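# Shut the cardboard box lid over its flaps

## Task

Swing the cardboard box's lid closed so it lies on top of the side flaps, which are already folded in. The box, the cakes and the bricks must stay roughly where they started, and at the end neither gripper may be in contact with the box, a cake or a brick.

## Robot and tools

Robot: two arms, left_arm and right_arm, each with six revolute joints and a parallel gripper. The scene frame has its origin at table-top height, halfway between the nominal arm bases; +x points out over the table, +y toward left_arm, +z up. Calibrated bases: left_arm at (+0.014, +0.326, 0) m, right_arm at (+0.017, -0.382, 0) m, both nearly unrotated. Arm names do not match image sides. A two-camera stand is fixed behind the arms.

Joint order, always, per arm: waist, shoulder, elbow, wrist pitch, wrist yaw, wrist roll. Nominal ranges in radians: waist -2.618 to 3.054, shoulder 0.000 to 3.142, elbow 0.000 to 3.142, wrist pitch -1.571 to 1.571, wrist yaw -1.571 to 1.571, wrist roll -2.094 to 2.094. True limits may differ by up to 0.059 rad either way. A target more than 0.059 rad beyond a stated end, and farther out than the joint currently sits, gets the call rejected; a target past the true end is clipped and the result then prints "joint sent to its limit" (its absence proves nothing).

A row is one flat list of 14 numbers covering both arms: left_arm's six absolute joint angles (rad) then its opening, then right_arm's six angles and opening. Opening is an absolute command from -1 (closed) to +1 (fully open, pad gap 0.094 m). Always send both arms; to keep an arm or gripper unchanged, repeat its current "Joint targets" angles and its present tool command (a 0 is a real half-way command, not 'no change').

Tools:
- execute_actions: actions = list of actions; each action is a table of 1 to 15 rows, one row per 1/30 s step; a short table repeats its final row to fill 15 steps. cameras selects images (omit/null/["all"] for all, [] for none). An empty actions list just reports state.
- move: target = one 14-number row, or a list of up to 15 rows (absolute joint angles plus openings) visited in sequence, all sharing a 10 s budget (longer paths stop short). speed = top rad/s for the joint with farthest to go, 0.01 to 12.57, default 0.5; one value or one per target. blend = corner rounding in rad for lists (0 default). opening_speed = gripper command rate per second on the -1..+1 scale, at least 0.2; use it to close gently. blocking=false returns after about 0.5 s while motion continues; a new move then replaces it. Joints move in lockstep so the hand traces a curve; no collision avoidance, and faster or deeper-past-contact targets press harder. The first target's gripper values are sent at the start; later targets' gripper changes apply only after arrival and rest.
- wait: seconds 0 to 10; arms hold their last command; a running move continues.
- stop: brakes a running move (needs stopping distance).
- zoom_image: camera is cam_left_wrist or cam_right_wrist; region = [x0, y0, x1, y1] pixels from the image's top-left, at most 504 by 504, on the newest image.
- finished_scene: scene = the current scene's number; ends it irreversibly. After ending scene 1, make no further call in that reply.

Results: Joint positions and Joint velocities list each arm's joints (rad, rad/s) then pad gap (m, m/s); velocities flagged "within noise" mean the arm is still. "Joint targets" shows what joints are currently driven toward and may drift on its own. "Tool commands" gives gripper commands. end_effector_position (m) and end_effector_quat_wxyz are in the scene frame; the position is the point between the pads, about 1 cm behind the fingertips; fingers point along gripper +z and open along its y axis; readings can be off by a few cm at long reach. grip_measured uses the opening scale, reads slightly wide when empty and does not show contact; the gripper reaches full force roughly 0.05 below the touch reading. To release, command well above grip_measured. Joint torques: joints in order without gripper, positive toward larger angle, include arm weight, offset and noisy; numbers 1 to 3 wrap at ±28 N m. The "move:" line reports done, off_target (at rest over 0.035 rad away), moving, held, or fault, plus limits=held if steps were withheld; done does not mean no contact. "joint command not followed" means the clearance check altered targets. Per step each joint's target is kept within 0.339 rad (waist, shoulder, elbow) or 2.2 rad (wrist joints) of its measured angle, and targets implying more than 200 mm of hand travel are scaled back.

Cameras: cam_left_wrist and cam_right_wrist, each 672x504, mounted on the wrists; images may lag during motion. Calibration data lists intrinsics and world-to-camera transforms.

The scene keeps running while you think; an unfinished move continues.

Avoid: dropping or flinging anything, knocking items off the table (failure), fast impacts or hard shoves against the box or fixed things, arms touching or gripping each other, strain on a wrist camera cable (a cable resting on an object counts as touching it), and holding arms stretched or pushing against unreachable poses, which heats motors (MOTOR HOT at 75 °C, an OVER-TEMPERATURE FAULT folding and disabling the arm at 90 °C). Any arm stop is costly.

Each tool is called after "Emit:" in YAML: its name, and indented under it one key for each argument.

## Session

Emit:
execute_actions:
  actions: []

Scene clock: 0.00 s.
left_arm: end_effector_position=(+0.2438, +0.3012, +0.1838) grip_measured=+1.000 end_effector_quat_wxyz=(+0.599, -0.068, +0.798, +0.017) | right_arm: end_effector_position=(+0.2567, -0.1981, +0.2396) grip_measured=+1.000 end_effector_quat_wxyz=(+0.540, +0.084, +0.784, +0.296)
Joint positions: left_arm=[-0.666 0.278 0.321 -0.435 -0.741 -0.329 0.094] | right_arm=[0.934 0.719 0.523 -0.094 0.558 0.765 0.094]
Joint velocities: within noise
Joint torques (N m): no reading
Heat: left arm: 25 °C; right arm: 28 °C.
Joint targets: left_arm=[-0.666 0.272 0.329 -0.440 -0.746 -0.329] | right_arm=[0.934 0.713 0.530 -0.104 0.561 0.761]
Tool commands: left_gripper/opening=+1.0 right_gripper/opening=+1.0
camera_calibration:
cam_left_wrist: T_world_to_cam=[[0.134493, -0.990436, 0.0307916, 0.261111], [-0.652022, -0.111853, -0.749904, 0.36702], [0.746176, 0.0807804, -0.66083, 0.0030114], [0, 0, 0, 1]] pos_world=[0.201941, 0.299423, 0.26918]
cam_right_wrist: T_world_to_cam=[[0.184654, -0.811734, -0.554067, -0.0770184], [-0.693932, 0.291536, -0.658381, 0.43752], [0.69596, 0.506058, -0.509455, 0.128846], [0, 0, 0, 1]] pos_world=[0.228159, -0.255275, 0.311023]

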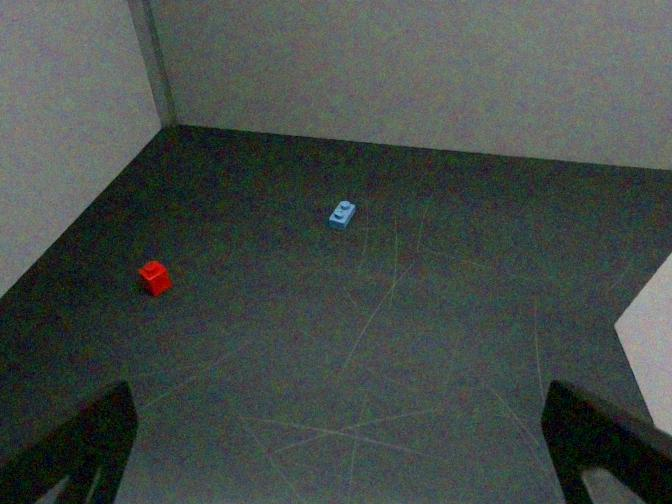

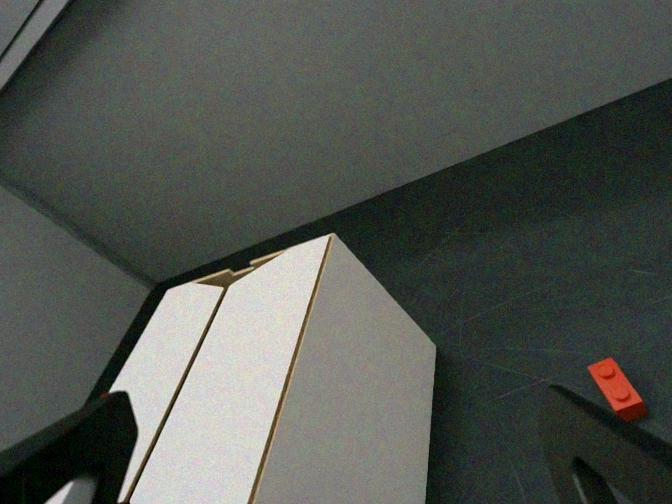

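Emit:
move:
  target:
    - [-0.55,0.5,0.65,-0.4,-0.2,0,-0.9,0.4,0.7,0.7,-0.2,0.3,0.3,-0.9]
    - [-0.5,0.6,0.7,-0.4,0,0,-0.9,0.35,0.6,0.7,-0.4,0,0,-0.9]
  opening_speed: 2
  blend: 0.1

Scene clock: 7.40 s.
left_arm: end_effector_position=(+0.2590, +0.1928, +0.2568) grip_measured=-0.897 end_effector_quat_wxyz=(+0.556, +0.200, +0.794, -0.144) | right_arm: end_effector_position=(+0.2772, -0.2742, +0.2663) grip_measured=-0.898 end_effector_quat_wxyz=(+0.574, -0.153, +0.796, +0.113)
Joint positions: left_arm=[-0.505 0.602 0.66 -0.406 -0.008 -0.009 0.005] | right_arm=[0.357 0.609 0.673 -0.385 0.008 0.008 0.005]
Joint velocities: within noise
Joint torques (N m): left_arm=[0.53 -0.05 13.23 1.53 0.09 0.09] | right_arm=[-0.75 0.29 10.06 1.95 0.02 -0.06]
Heat: left arm: 25 °C; right arm: 30 °C.
Joint targets: left_arm=[-0.500 0.600 0.700 -0.400 0.000 0.000] | right_arm=[0.350 0.600 0.700 -0.400 0.000 0.000]
move: off_target (left_arm); left_arm: the elbow is farthest, 0.040 rad from its target
camera_calibration:
cam_left_wrist: T_world_to_cam=[[-0.472394, -0.881214, -0.0175046, 0.297998], [-0.616503, 0.344553, -0.707959, 0.311545], [0.629895, -0.323644, -0.706036, 0.168385], [0, 0, 0, 1]] pos_world=[0.226776, 0.209753, 0.344664]
cam_right_wrist: T_world_to_cam=[[0.371919, -0.928257, -0.00396645, -0.358153], [-0.585889, -0.231426, -0.776644, 0.349601], [0.720007, 0.291172, -0.629927, 0.133197], [0, 0, 0, 1]] pos_world=[0.242128, -0.290334, 0.354]

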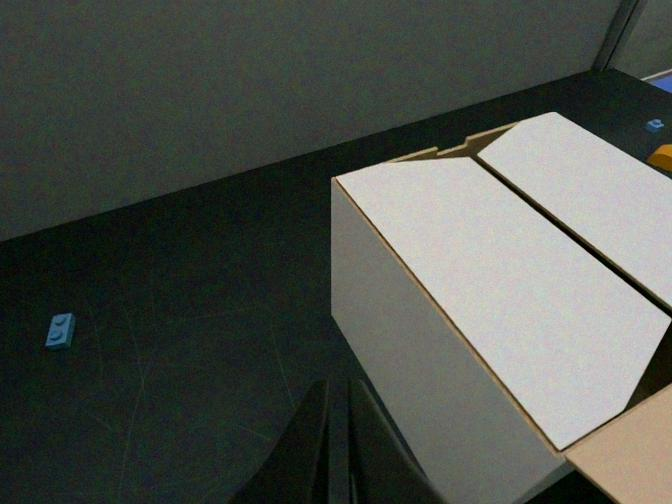

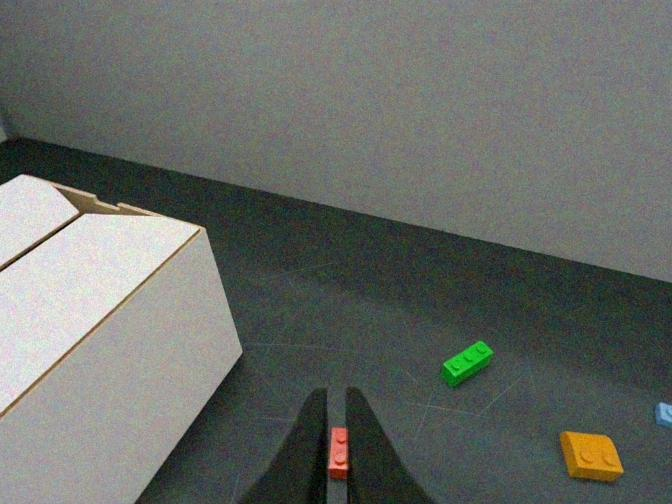

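Emit:
move:
  target:
    - [-0.72,0.5,0.7,-0.35,0.3,0,-0.9,0.4,0.6,0.7,-0.4,0,0,-0.9]
  speed: 0.3
  cameras: ["cam_left_wrist"]

Scene clock: 11.50 s.
left_arm: end_effector_position=(+0.1772, +0.1166, +0.2928) grip_measured=-0.897 end_effector_quat_wxyz=(+0.542, +0.352, +0.690, -0.326) | right_arm: end_effector_position=(+0.2729, -0.2647, +0.2660) grip_measured=-0.898 end_effector_quat_wxyz=(+0.572, -0.168, +0.793, +0.124)
Joint positions: left_arm=[-0.715 0.512 0.66 -0.359 0.291 -0.009 0.005] | right_arm=[0.393 0.609 0.673 -0.386 0.008 0.007 0.005]
Joint velocities: within noise
Joint torques (N m): left_arm=[-0.1 0.06 13.08 1.57 0.13 0.08] | right_arm=[0.79 0.1 10.04 1.92 -0.04 -0.07]
Heat: left arm: 27 °C; right arm: 30 °C.
Joint targets: left_arm=[-0.720 0.500 0.700 -0.350 0.300 0.000] | right_arm=[0.400 0.600 0.700 -0.400 0.000 0.000]
move: off_target (left_arm); left_arm: the elbow is farthest, 0.040 rad from its target
camera_calibration:
cam_left_wrist: T_world_to_cam=[[-0.836008, -0.546768, 0.0462072, 0.199606], [-0.357029, 0.47808, -0.802477, 0.279055], [0.416678, -0.687375, -0.594891, 0.268388], [0, 0, 0, 1]] pos_world=[0.154672, 0.160211, 0.374374]
Images, in order (width x height): cam_left_wrist 672x504.

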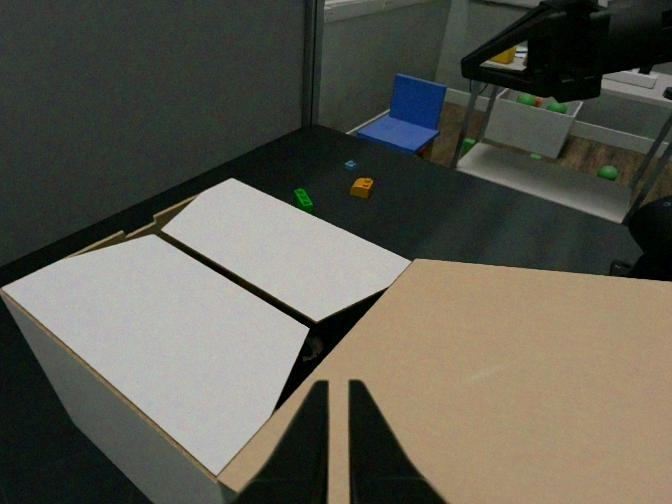

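Emit:
move:
  target:
    - [-0.3,0.7,0.7,-0.2,0,0.3,-0.9,0.2,0.9,0.6,0,0,0,-0.9]
    - [0.2,1.1,0.5,0.5,0,1.2,-0.9,0,1.0,0.5,0.2,0,0,-0.9]
    - [0.2,1.4,0.3,1.0,1.5,1.2,-0.9,0,1.0,0.5,0.2,0,0,-0.9]
  speed: 0.7
  blend: [0.1,0.1,0]
  cameras: ["cam_left_wrist"]

Emit:
move:
  target:
    - [0.2,1.626,0.168,1.345,1.5,1.2,-0.9,0,1.0,0.5,0.2,0,0,-0.9]
    - [-0.2,1.626,0.168,1.345,1.55,1.2,-0.9,0,1.0,0.5,0.2,0,0,-0.9]
  speed: 0.4
  cameras: ["cam_left_wrist"]

Scene clock: 22.43 s.
left_arm: end_effector_position=(+0.2721, +0.1949, +0.1853) grip_measured=-0.898 end_effector_quat_wxyz=(+0.702, +0.663, +0.253, -0.060) | right_arm: end_effector_position=(+0.3769, -0.3662, +0.2046) grip_measured=-0.898 end_effector_quat_wxyz=(+0.592, -0.013, +0.806, +0.012)
Joint positions: left_arm=[0.195 1.391 0.319 0.997 1.485 1.196 0.005] | right_arm=[0.006 0.997 0.513 0.181 0.005 0.006 0.005]
Joint velocities: within noise
Joint torques (N m): left_arm=[0.39 -3.63 5.5 1.02 0.21 0.01] | right_arm=[-0.75 -1.62 6.64 2.24 -0.01 -0.11]
Heat: left arm: 29 °C; right arm: 33 °C.
Joint targets: left_arm=[0.200 1.400 0.300 1.000 1.500 1.200] | right_arm=[0.000 1.000 0.500 0.200 0.000 0.000]
move: done
camera_calibration:
cam_left_wrist: T_world_to_cam=[[-0.397986, -0.121084, -0.909365, 0.301746], [0.672974, 0.63513, -0.379098, -0.200142], [0.623468, -0.762855, -0.171287, 0.0986906], [0, 0, 0, 1]] pos_world=[0.193251, 0.23894, 0.215428]
Images, in order (width x height): cam_left_wrist 672x504.

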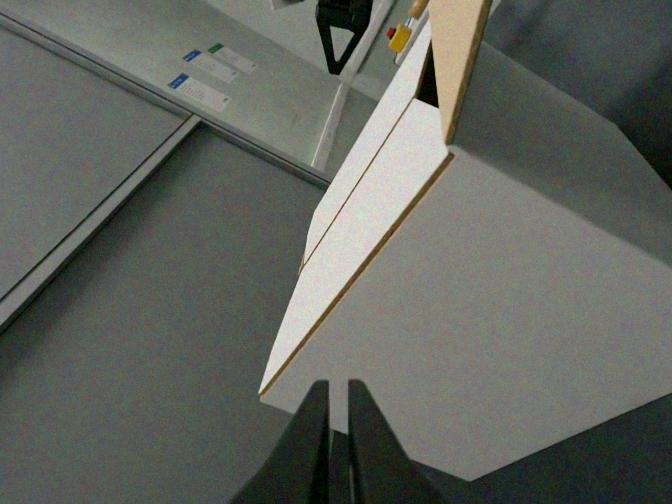

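Scene clock: 24.73 s.
left_arm: end_effector_position=(+0.1765, +0.1112, +0.1369) grip_measured=-0.898 end_effector_quat_wxyz=(+0.665, +0.698, +0.127, -0.233) | right_arm: end_effector_position=(+0.3769, -0.3662, +0.2046) grip_measured=-0.898 end_effector_quat_wxyz=(+0.592, -0.013, +0.806, +0.012)
Joint positions: left_arm=[-0.195 1.615 0.183 1.289 1.531 1.196 0.005] | right_arm=[0.006 0.997 0.513 0.181 0.005 0.006 0.005]
Joint velocities: within noise
Joint torques (N m): left_arm=[-0.29 -3.92 3.34 1.5 0.27 0] | right_arm=[-0.65 -1.62 6.76 2.27 -0.01 -0.05]
Heat: left arm: 29 °C; right arm: 33 °C.
Joint targets: left_arm=[-0.200 1.626 0.168 1.345 1.550 1.200] | right_arm=[0.000 1.000 0.500 0.200 0.000 0.000]
move: off_target (left_arm); left_arm: the wrist pitch is farthest, 0.056 rad from its target
camera_calibration:
cam_left_wrist: T_world_to_cam=[[-0.471839, 0.0673149, -0.879112, 0.197422], [0.851127, 0.295002, -0.43423, -0.0870041], [0.230109, -0.953123, -0.196487, 0.180147], [0, 0, 0, 1]] pos_world=[0.12575, 0.184079, 0.171173]
Images, in order (width x height): cam_left_wrist 672x504.

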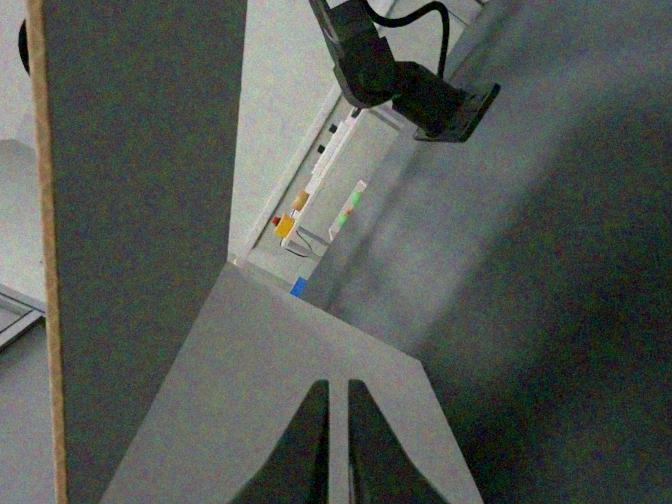

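Emit:
move:
  target:
    - [-0.688,1.626,0.168,1.33,1.062,1.2,-0.9,0,1.0,0.5,0.2,0,0,-0.9]
  speed: 0.3
  cameras: ["cam_left_wrist"]

Emit:
move:
  target:
    - [-0.669,1.361,0.242,1.12,1.081,1.2,-0.9,0,1.0,0.5,0.2,0,0,-0.9]
  speed: 0.1
  cameras: ["cam_left_wrist"]

Emit:
move:
  target:
    - [-0.686,1.132,0.313,0.82,1.014,1.2,-0.9,0,1.0,0.5,0.2,0,0,-0.9]
    - [-0.655,1.051,0.4415,0.61,0.995,1.2,-0.9,0,1.0,0.5,0.2,0,0,-0.9]
  speed: 0.1
  blend: [0.04,0]
  cameras: ["cam_left_wrist"]

Scene clock: 30.57 s.
left_arm: end_effector_position=(+0.1323, +0.0271, +0.1255) grip_measured=-0.898 end_effector_quat_wxyz=(+0.643, +0.722, +0.115, -0.228) | right_arm: end_effector_position=(+0.3769, -0.3662, +0.2046) grip_measured=-0.898 end_effector_quat_wxyz=(+0.592, -0.013, +0.806, +0.013)
Joint positions: left_arm=[-0.683 1.615 0.183 1.29 1.065 1.196 0.005] | right_arm=[0.006 0.997 0.513 0.181 0.005 0.006 0.005]
Joint velocities: within noise
Joint torques (N m): left_arm=[-0.32 -4.16 3.9 1.62 0.08 -0.01] | right_arm=[-0.69 -1.68 6.65 2.23 -0.03 -0.02]
Heat: left arm: 28 °C; right arm: 34 °C.
Joint targets: left_arm=[-0.688 1.626 0.168 1.330 1.062 1.200] | right_arm=[0.000 1.000 0.500 0.200 0.000 0.000]
move: off_target (left_arm); left_arm: the wrist pitch is farthest, 0.040 rad from its target
camera_calibration:
cam_left_wrist: T_world_to_cam=[[-0.4441, 0.131831, -0.886226, 0.167632], [0.870668, 0.296931, -0.392133, -0.0375228], [0.211453, -0.945755, -0.246648, 0.116509], [0, 0, 0, 1]] pos_world=[0.0824793, 0.0992312, 0.162583]
Images, in order (width x height): cam_left_wrist 672x504.

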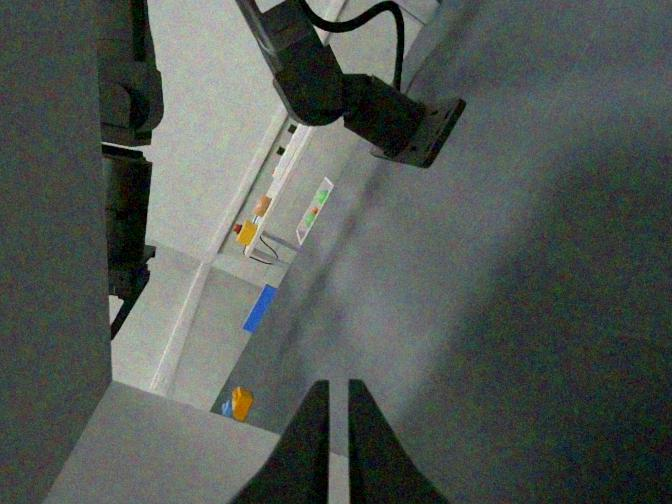

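Scene clock: 33.53 s.
left_arm: end_effector_position=(+0.1313, +0.0300, +0.1698) grip_measured=-0.898 end_effector_quat_wxyz=(+0.671, +0.709, +0.082, -0.203) | right_arm: end_effector_position=(+0.3769, -0.3662, +0.2046) grip_measured=-0.898 end_effector_quat_wxyz=(+0.592, -0.013, +0.806, +0.013)
Joint positions: left_arm=[-0.675 1.379 0.21 1.131 1.073 1.196 0.005] | right_arm=[0.006 0.997 0.513 0.181 0.005 0.006 0.005]
Joint velocities: within noise
Joint torques (N m): left_arm=[0.34 -5.48 9.78 1.13 0.1 -0.02] | right_arm=[-0.61 -1.66 6.6 2.23 -0.01 -0.09]
Heat: left arm: 28 °C; right arm: 35 °C.
Joint targets: left_arm=[-0.669 1.361 0.242 1.120 1.081 1.200] | right_arm=[0.000 1.000 0.500 0.200 0.000 0.000]
move: done
camera_calibration:
cam_left_wrist: T_world_to_cam=[[-0.370574, 0.0713061, -0.926062, 0.205122], [0.900245, 0.272918, -0.339228, -0.0323043], [0.22855, -0.959391, -0.165329, 0.114722], [0, 0, 0, 1]] pos_world=[0.0788749, 0.104253, 0.197964]
Images, in order (width x height): cam_left_wrist 672x504.

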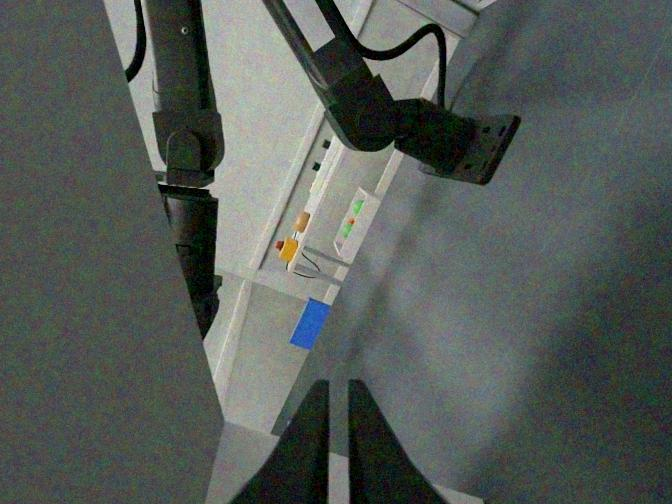

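Scene clock: 39.10 s.
left_arm: end_effector_position=(+0.1495, +0.0288, +0.2414) grip_measured=-0.898 end_effector_quat_wxyz=(+0.680, +0.705, +0.109, -0.172) | right_arm: end_effector_position=(+0.3769, -0.3662, +0.2046) grip_measured=-0.898 end_effector_quat_wxyz=(+0.592, -0.013, +0.806, +0.013)
Joint positions: left_arm=[-0.661 1.066 0.405 0.63 1.002 1.196 0.005] | right_arm=[0.006 0.997 0.513 0.181 0.005 0.006 0.005]
Joint velocities: within noise
Joint torques (N m): left_arm=[0.44 -4.11 12.66 1.06 -0.06 -0.01] | right_arm=[-0.54 -1.61 6.68 2.27 -0.01 -0.06]
Heat: left arm: 28 °C; right arm: 36 °C.
Joint targets: left_arm=[-0.655 1.051 0.442 0.610 0.995 1.200] | right_arm=[0.000 1.000 0.500 0.200 0.000 0.000]
move: off_target (left_arm); left_arm: the elbow is farthest, 0.036 rad from its target
camera_calibration:
cam_left_wrist: T_world_to_cam=[[-0.368754, 0.0378026, -0.928758, 0.279534], [0.876325, 0.347323, -0.333799, -0.0238865], [0.30996, -0.936983, -0.161204, 0.107469], [0, 0, 0, 1]] pos_world=[0.0907006, 0.0984256, 0.268971]
Images, in order (width x height): cam_left_wrist 672x504.

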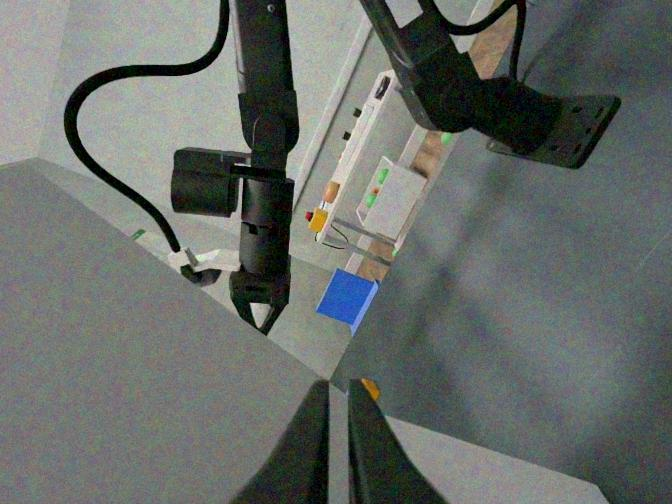

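Emit:
move:
  target:
    - [-0.611,1.051,0.582,0.469,0.989,1.2,-0.9,0,1.0,0.5,0.2,0,0,-0.9]
    - [-0.529,1.185,0.73,0.455,1.042,1.2,-0.9,0.0,1.0,0.5,0.2,0,0,-0.9]
    - [-0.444,1.337,0.861,0.476,1.127,1.2,-0.9,0.0,1.0,0.5,0.2,0,0,-0.9]
  speed: 0.1
  blend: [0.04,0.04,0]
  cameras: ["cam_left_wrist"]

Emit:
move:
  target:
    - [-0.381,1.495,0.977,0.518,1.19,1.0,-0.9,0.0,1.0,0.5,0.2,0,0,-0.9]
    - [-0.335,1.655,1.077,0.578,1.236,0.8,-0.9,0.0,1.0,0.5,0.2,0,0,-0.9]
  speed: 0.12
  blend: [0.05,0]
  cameras: ["cam_left_wrist"]

Emit:
move:
  target:
    - [-0.304,1.8065,1.151,0.655,1.267,0.5,-0.9,0.0,1.0,0.5,0.2,0,0,-0.9]
    - [-0.283,1.948,1.201,0.747,1.288,0.2,-0.9,0.0,1.0,0.5,0.2,0,0,-0.9]
    - [-0.275,2.03,1.22,0.805,1.295,0.0,-0.9,0.0,1.0,0.5,0.2,0,0,-0.9]
  speed: 0.12
  blend: [0.05,0.05,0]
  cameras: ["cam_left_wrist"]

Scene clock: 50.97 s.
left_arm: end_effector_position=(+0.2582, +0.0290, +0.3052) grip_measured=-0.898 end_effector_quat_wxyz=(+0.689, +0.697, +0.142, -0.138) | right_arm: end_effector_position=(+0.3769, -0.3662, +0.2047) grip_measured=-0.898 end_effector_quat_wxyz=(+0.592, -0.013, +0.805, +0.013)
Joint positions: left_arm=[-0.45 1.327 0.824 0.476 1.115 1.196 0.005] | right_arm=[0.006 0.997 0.513 0.182 0.005 0.006 0.005]
Joint velocities: within noise
Joint torques (N m): left_arm=[0.5 -4.96 12.89 1.16 0.16 0.01] | right_arm=[-0.57 -1.52 6.82 2.23 0.02 -0.03]
Heat: left arm: 29 °C; right arm: 37 °C.
Joint targets: left_arm=[-0.444 1.337 0.861 0.476 1.127 1.200] | right_arm=[0.000 1.000 0.500 0.200 0.000 0.000]
move: off_target (left_arm); left_arm: the elbow is farthest, 0.037 rad from its target
camera_calibration:
cam_left_wrist: T_world_to_cam=[[-0.368777, -0.00315333, -0.929512, 0.38025], [0.838608, 0.430194, -0.334171, -0.0905007], [0.400924, -0.902731, -0.156001, 0.0581321], [0, 0, 0, 1]] pos_world=[0.192816, 0.0926096, 0.332273]
Images, in order (width x height): cam_left_wrist 672x504.

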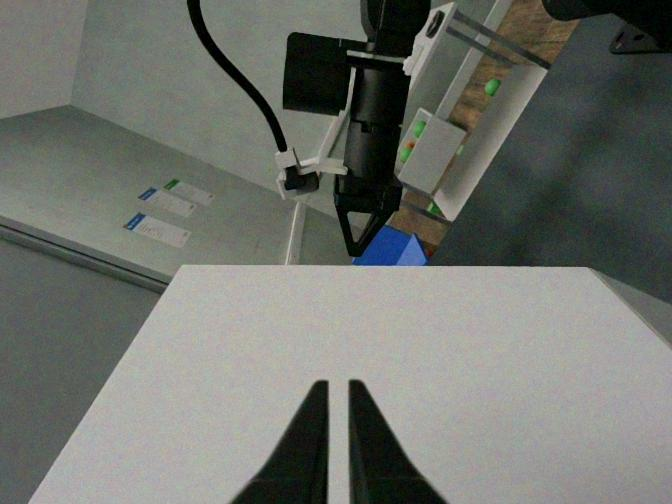

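Scene clock: 54.83 s.
left_arm: end_effector_position=(+0.3394, +0.0313, +0.2902) grip_measured=-0.898 end_effector_quat_wxyz=(+0.651, +0.656, +0.272, -0.268) | right_arm: end_effector_position=(+0.3769, -0.3662, +0.2047) grip_measured=-0.898 end_effector_quat_wxyz=(+0.592, -0.013, +0.805, +0.013)
Joint positions: left_arm=[-0.34 1.64 1.041 0.575 1.226 0.811 0.005] | right_arm=[0.006 0.997 0.513 0.182 0.005 0.006 0.005]
Joint velocities: within noise
Joint torques (N m): left_arm=[0.58 -7.56 12.36 1.16 0.19 -0.12] | right_arm=[-0.65 -1.88 6.58 2.25 0.01 -0.06]
Heat: left arm: 30 °C; right arm: 37 °C.
Joint targets: left_arm=[-0.335 1.655 1.077 0.578 1.236 0.800] | right_arm=[0.000 1.000 0.500 0.200 0.000 0.000]
move: off_target (left_arm); left_arm: the elbow is farthest, 0.036 rad from its target
camera_calibration:
cam_left_wrist: T_world_to_cam=[[-0.689803, -0.00841598, -0.723948, 0.445754], [0.651394, 0.429224, -0.625661, -0.0164339], [0.316002, -0.903159, -0.290598, 0.0932275], [0, 0, 0, 1]] pos_world=[0.288728, 0.0950045, 0.339513]
Images, in order (width x height): cam_left_wrist 672x504.

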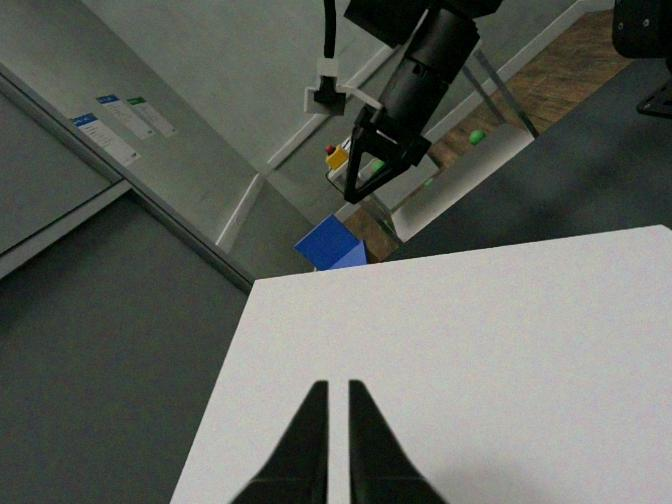

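Scene clock: 62.03 s.
left_arm: end_effector_position=(+0.4108, +0.0318, +0.2176) grip_measured=-0.898 end_effector_quat_wxyz=(+0.496, +0.499, +0.504, -0.501) | right_arm: end_effector_position=(+0.3769, -0.3662, +0.2047) grip_measured=-0.898 end_effector_quat_wxyz=(+0.592, -0.013, +0.805, +0.013)
Joint positions: left_arm=[-0.281 2.007 1.188 0.801 1.288 0.008 0.005] | right_arm=[0.006 0.997 0.513 0.182 0.005 0.006 0.005]
Joint velocities: within noise
Joint torques (N m): left_arm=[0.35 -10.09 11.07 1.13 0.13 -0.12] | right_arm=[-0.55 -1.52 6.75 2.21 0.01 -0.04]
Heat: left arm: 30 °C; right arm: 38 °C.
Joint targets: left_arm=[-0.275 2.030 1.220 0.805 1.295 0.000] | right_arm=[0.000 1.000 0.500 0.200 0.000 0.000]
move: done
camera_calibration:
cam_left_wrist: T_world_to_cam=[[-0.999855, -0.0125351, -0.0115296, 0.414969], [0.00507551, 0.426901, -0.904284, 0.2177], [0.0162573, -0.904211, -0.426776, 0.202865], [0, 0, 0, 1]] pos_world=[0.410506, 0.0956983, 0.288225]
Images, in order (width x height): cam_left_wrist 672x504.

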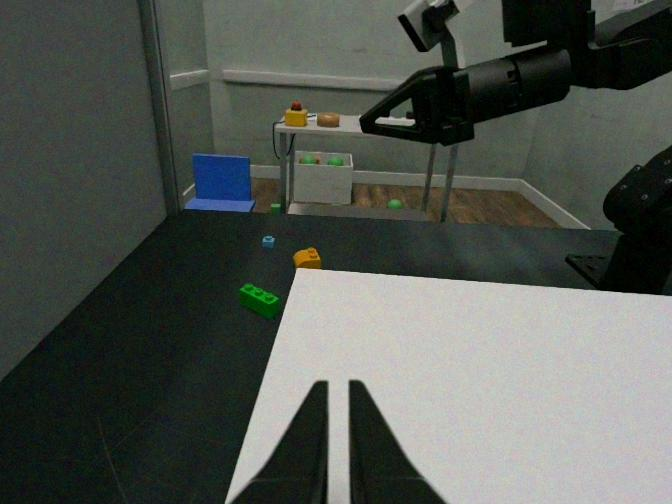

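Now reposition for the final press with fingertips (as in scene 2), then check.

Emit:
move:
  target:
    - [-0.283,1.948,1.25,0.72,1.28,0.0,-0.9,0.0,1.0,0.5,0.2,0,0,-0.9]
    - [-0.4,1.703,1.484,-0.46,0.6,0,-0.9,0.25,1.2,0.8,-0.2,-0.3,0,-0.9]
    - [-0.4,1.712,1.32,-0.38,0.6,0,-0.9,0.25,1.2,0.8,-0.2,-0.3,0,-0.9]
  speed: [0.1,0.4,0.08]

Emit:
move:
  target:
    - [-0.4,1.715,1.25,-0.36,0.6,0,-0.9,0.25,1.2,0.8,-0.2,-0.3,0,-0.9]
  speed: 0.05

Scene clock: 70.67 s.
left_arm: end_effector_position=(+0.4088, +0.0510, +0.1945) grip_measured=-0.898 end_effector_quat_wxyz=(+0.319, +0.291, +0.835, -0.341) | right_arm: end_effector_position=(+0.3576, -0.2288, +0.1795) grip_measured=-0.898 end_effector_quat_wxyz=(+0.434, -0.186, +0.860, +0.192)
Joint positions: left_arm=[-0.395 1.729 1.35 -0.375 0.604 0.006 0.005] | right_arm=[0.244 1.193 0.772 -0.189 -0.29 0.006 0.005]
Joint velocities: within noise
Joint torques (N m): left_arm=[-0.38 -11.59 6.72 1.14 0.2 -0.05] | right_arm=[0.47 -2.77 10.19 1.74 -0.14 -0.06]
Heat: left arm: 30 °C; right arm: 37 °C.
Joint targets: left_arm=[-0.400 1.712 1.320 -0.380 0.600 0.000] | right_arm=[0.250 1.200 0.800 -0.200 -0.300 0.000]
move: done
camera_calibration:
cam_left_wrist: T_world_to_cam=[[-0.711855, -0.60165, 0.362326, 0.252513], [-0.700401, 0.569966, -0.429625, 0.377369], [0.0519708, -0.559604, -0.827129, 0.256103], [0, 0, 0, 1]] pos_world=[0.430753, 0.0801533, 0.282466]
cam_right_wrist: T_world_to_cam=[[0.485745, -0.857915, -0.167432, -0.341501], [-0.756708, -0.316841, -0.571843, 0.34452], [0.437543, 0.404467, -0.803096, 0.165365], [0, 0, 0, 1]] pos_world=[0.354229, -0.250705, 0.272638]

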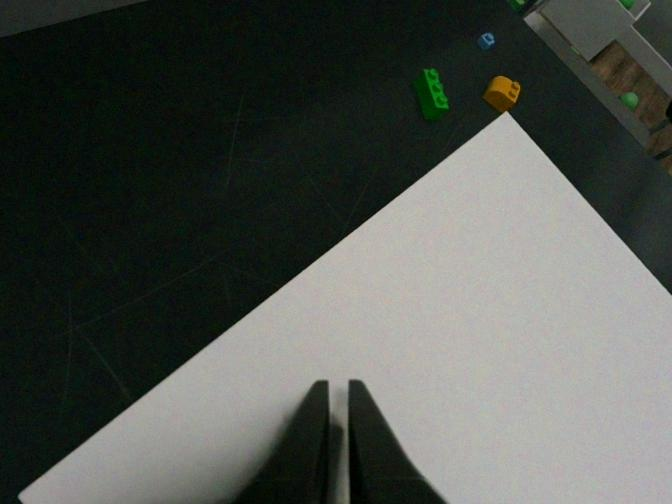

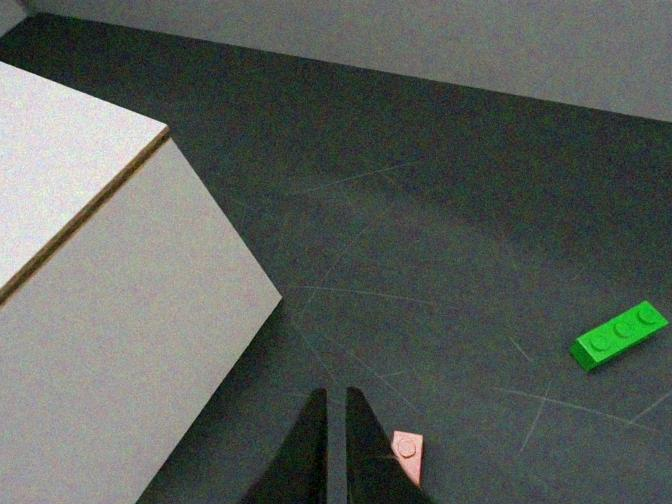

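Scene clock: 72.37 s.
left_arm: end_effector_position=(+0.4072, +0.0505, +0.1925) grip_measured=-0.898 end_effector_quat_wxyz=(+0.334, +0.295, +0.826, -0.345) | right_arm: end_effector_position=(+0.3576, -0.2288, +0.1795) grip_measured=-0.898 end_effector_quat_wxyz=(+0.434, -0.186, +0.860, +0.192)
Joint positions: left_arm=[-0.395 1.711 1.294 -0.3 0.611 0.006 0.005] | right_arm=[0.244 1.193 0.772 -0.189 -0.29 0.006 0.005]
Joint velocities: within noise
Joint torques (N m): left_arm=[-0.18 -9.33 5.39 0.57 0.13 -0.08] | right_arm=[0.54 -2.7 10.32 1.75 -0.13 -0.05]
Heat: left arm: 30 °C; right arm: 37 °C.
Joint targets: left_arm=[-0.400 1.715 1.250 -0.360 0.600 0.000] | right_arm=[0.250 1.200 0.800 -0.200 -0.300 0.000]
move: off_target (left_arm); left_arm: the wrist pitch is farthest, 0.060 rad from its target
camera_calibration:
cam_left_wrist: T_world_to_cam=[[-0.72666, -0.591048, 0.350183, 0.259614], [-0.682811, 0.565173, -0.462977, 0.375095], [0.0757278, -0.575536, -0.814263, 0.242895], [0, 0, 0, 1]] pos_world=[0.426376, 0.0812456, 0.280528]
cam_right_wrist: T_world_to_cam=[[0.485745, -0.857915, -0.167432, -0.341501], [-0.756708, -0.316841, -0.571843, 0.34452], [0.437543, 0.404467, -0.803096, 0.165365], [0, 0, 0, 1]] pos_world=[0.354229, -0.250705, 0.272638]

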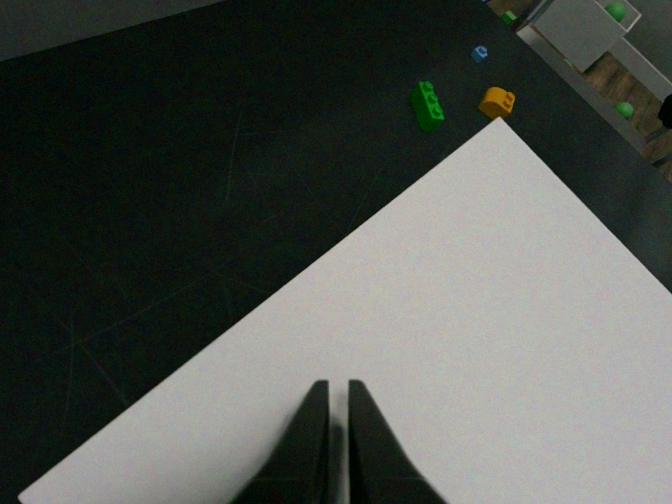

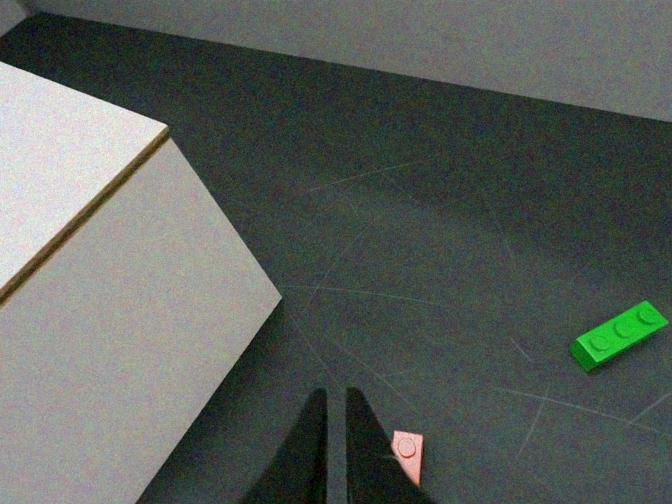

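Emit:
move:
  target:
    - [-0.4,1.69,1.42,-0.38,0.6,0,-0.9,0.25,1.2,0.8,-0.2,-0.3,0,-0.9]
    - [-0.1,1.5,1.3,-0.2,0.3,0,-0.9,0.25,1.2,0.8,-0.2,-0.3,0,-0.9]
  speed: [0.1,0.4]
  cameras: ["cam_right_wrist"]

Emit:
zoom_image:
  camera: "cam_right_wrist"
  region: [0, 60, 400, 460]

Scene clock: 80.43 s.
left_arm: end_effector_position=(+0.4884, +0.2253, +0.2953) grip_measured=-0.898 end_effector_quat_wxyz=(+0.535, +0.127, +0.821, -0.153) | right_arm: end_effector_position=(+0.3575, -0.2288, +0.1794) grip_measured=-0.898 end_effector_quat_wxyz=(+0.434, -0.186, +0.860, +0.192)
Joint positions: left_arm=[-0.098 1.526 1.325 -0.21 0.306 0.006 0.005] | right_arm=[0.244 1.193 0.772 -0.19 -0.29 0.006 0.005]
Joint velocities: within noise
Joint torques (N m): left_arm=[-0.25 -10.33 7.64 1.56 -0.01 -0.06] | right_arm=[0.58 -2.82 10.26 1.71 -0.16 -0.03]
Heat: left arm: 29 °C; right arm: 35 °C.
Joint targets: left_arm=[-0.100 1.500 1.300 -0.200 0.300 0.000] | right_arm=[0.250 1.200 0.800 -0.200 -0.300 0.000]
move: done
camera_calibration:
cam_right_wrist: T_world_to_cam=[[0.485641, -0.857955, -0.16753, -0.341532], [-0.756944, -0.316866, -0.571517, 0.344477], [0.437251, 0.404363, -0.803307, 0.165541], [0, 0, 0, 1]] pos_world=[0.354229, -0.250805, 0.272638]
Images, in order (width x height): cam_right_wrist 672x504.

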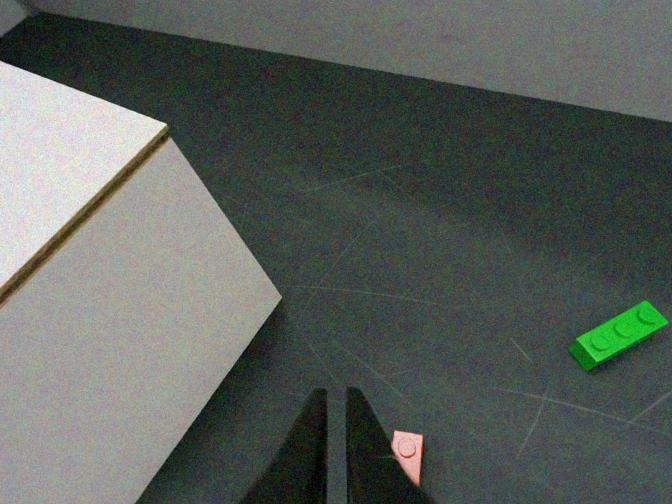

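Scaled by 1.260 from the camera's 672x504 image, which has a finer 960x720 frame.

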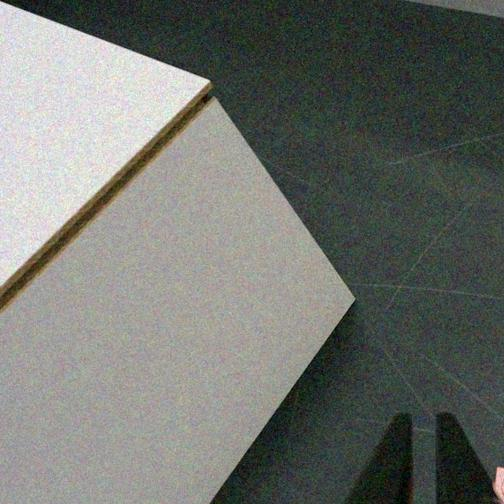

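Same state as scene 2 when it succeeded.

Emit:
finished_scene:
  scene: 3

The scene is finished: the task was done.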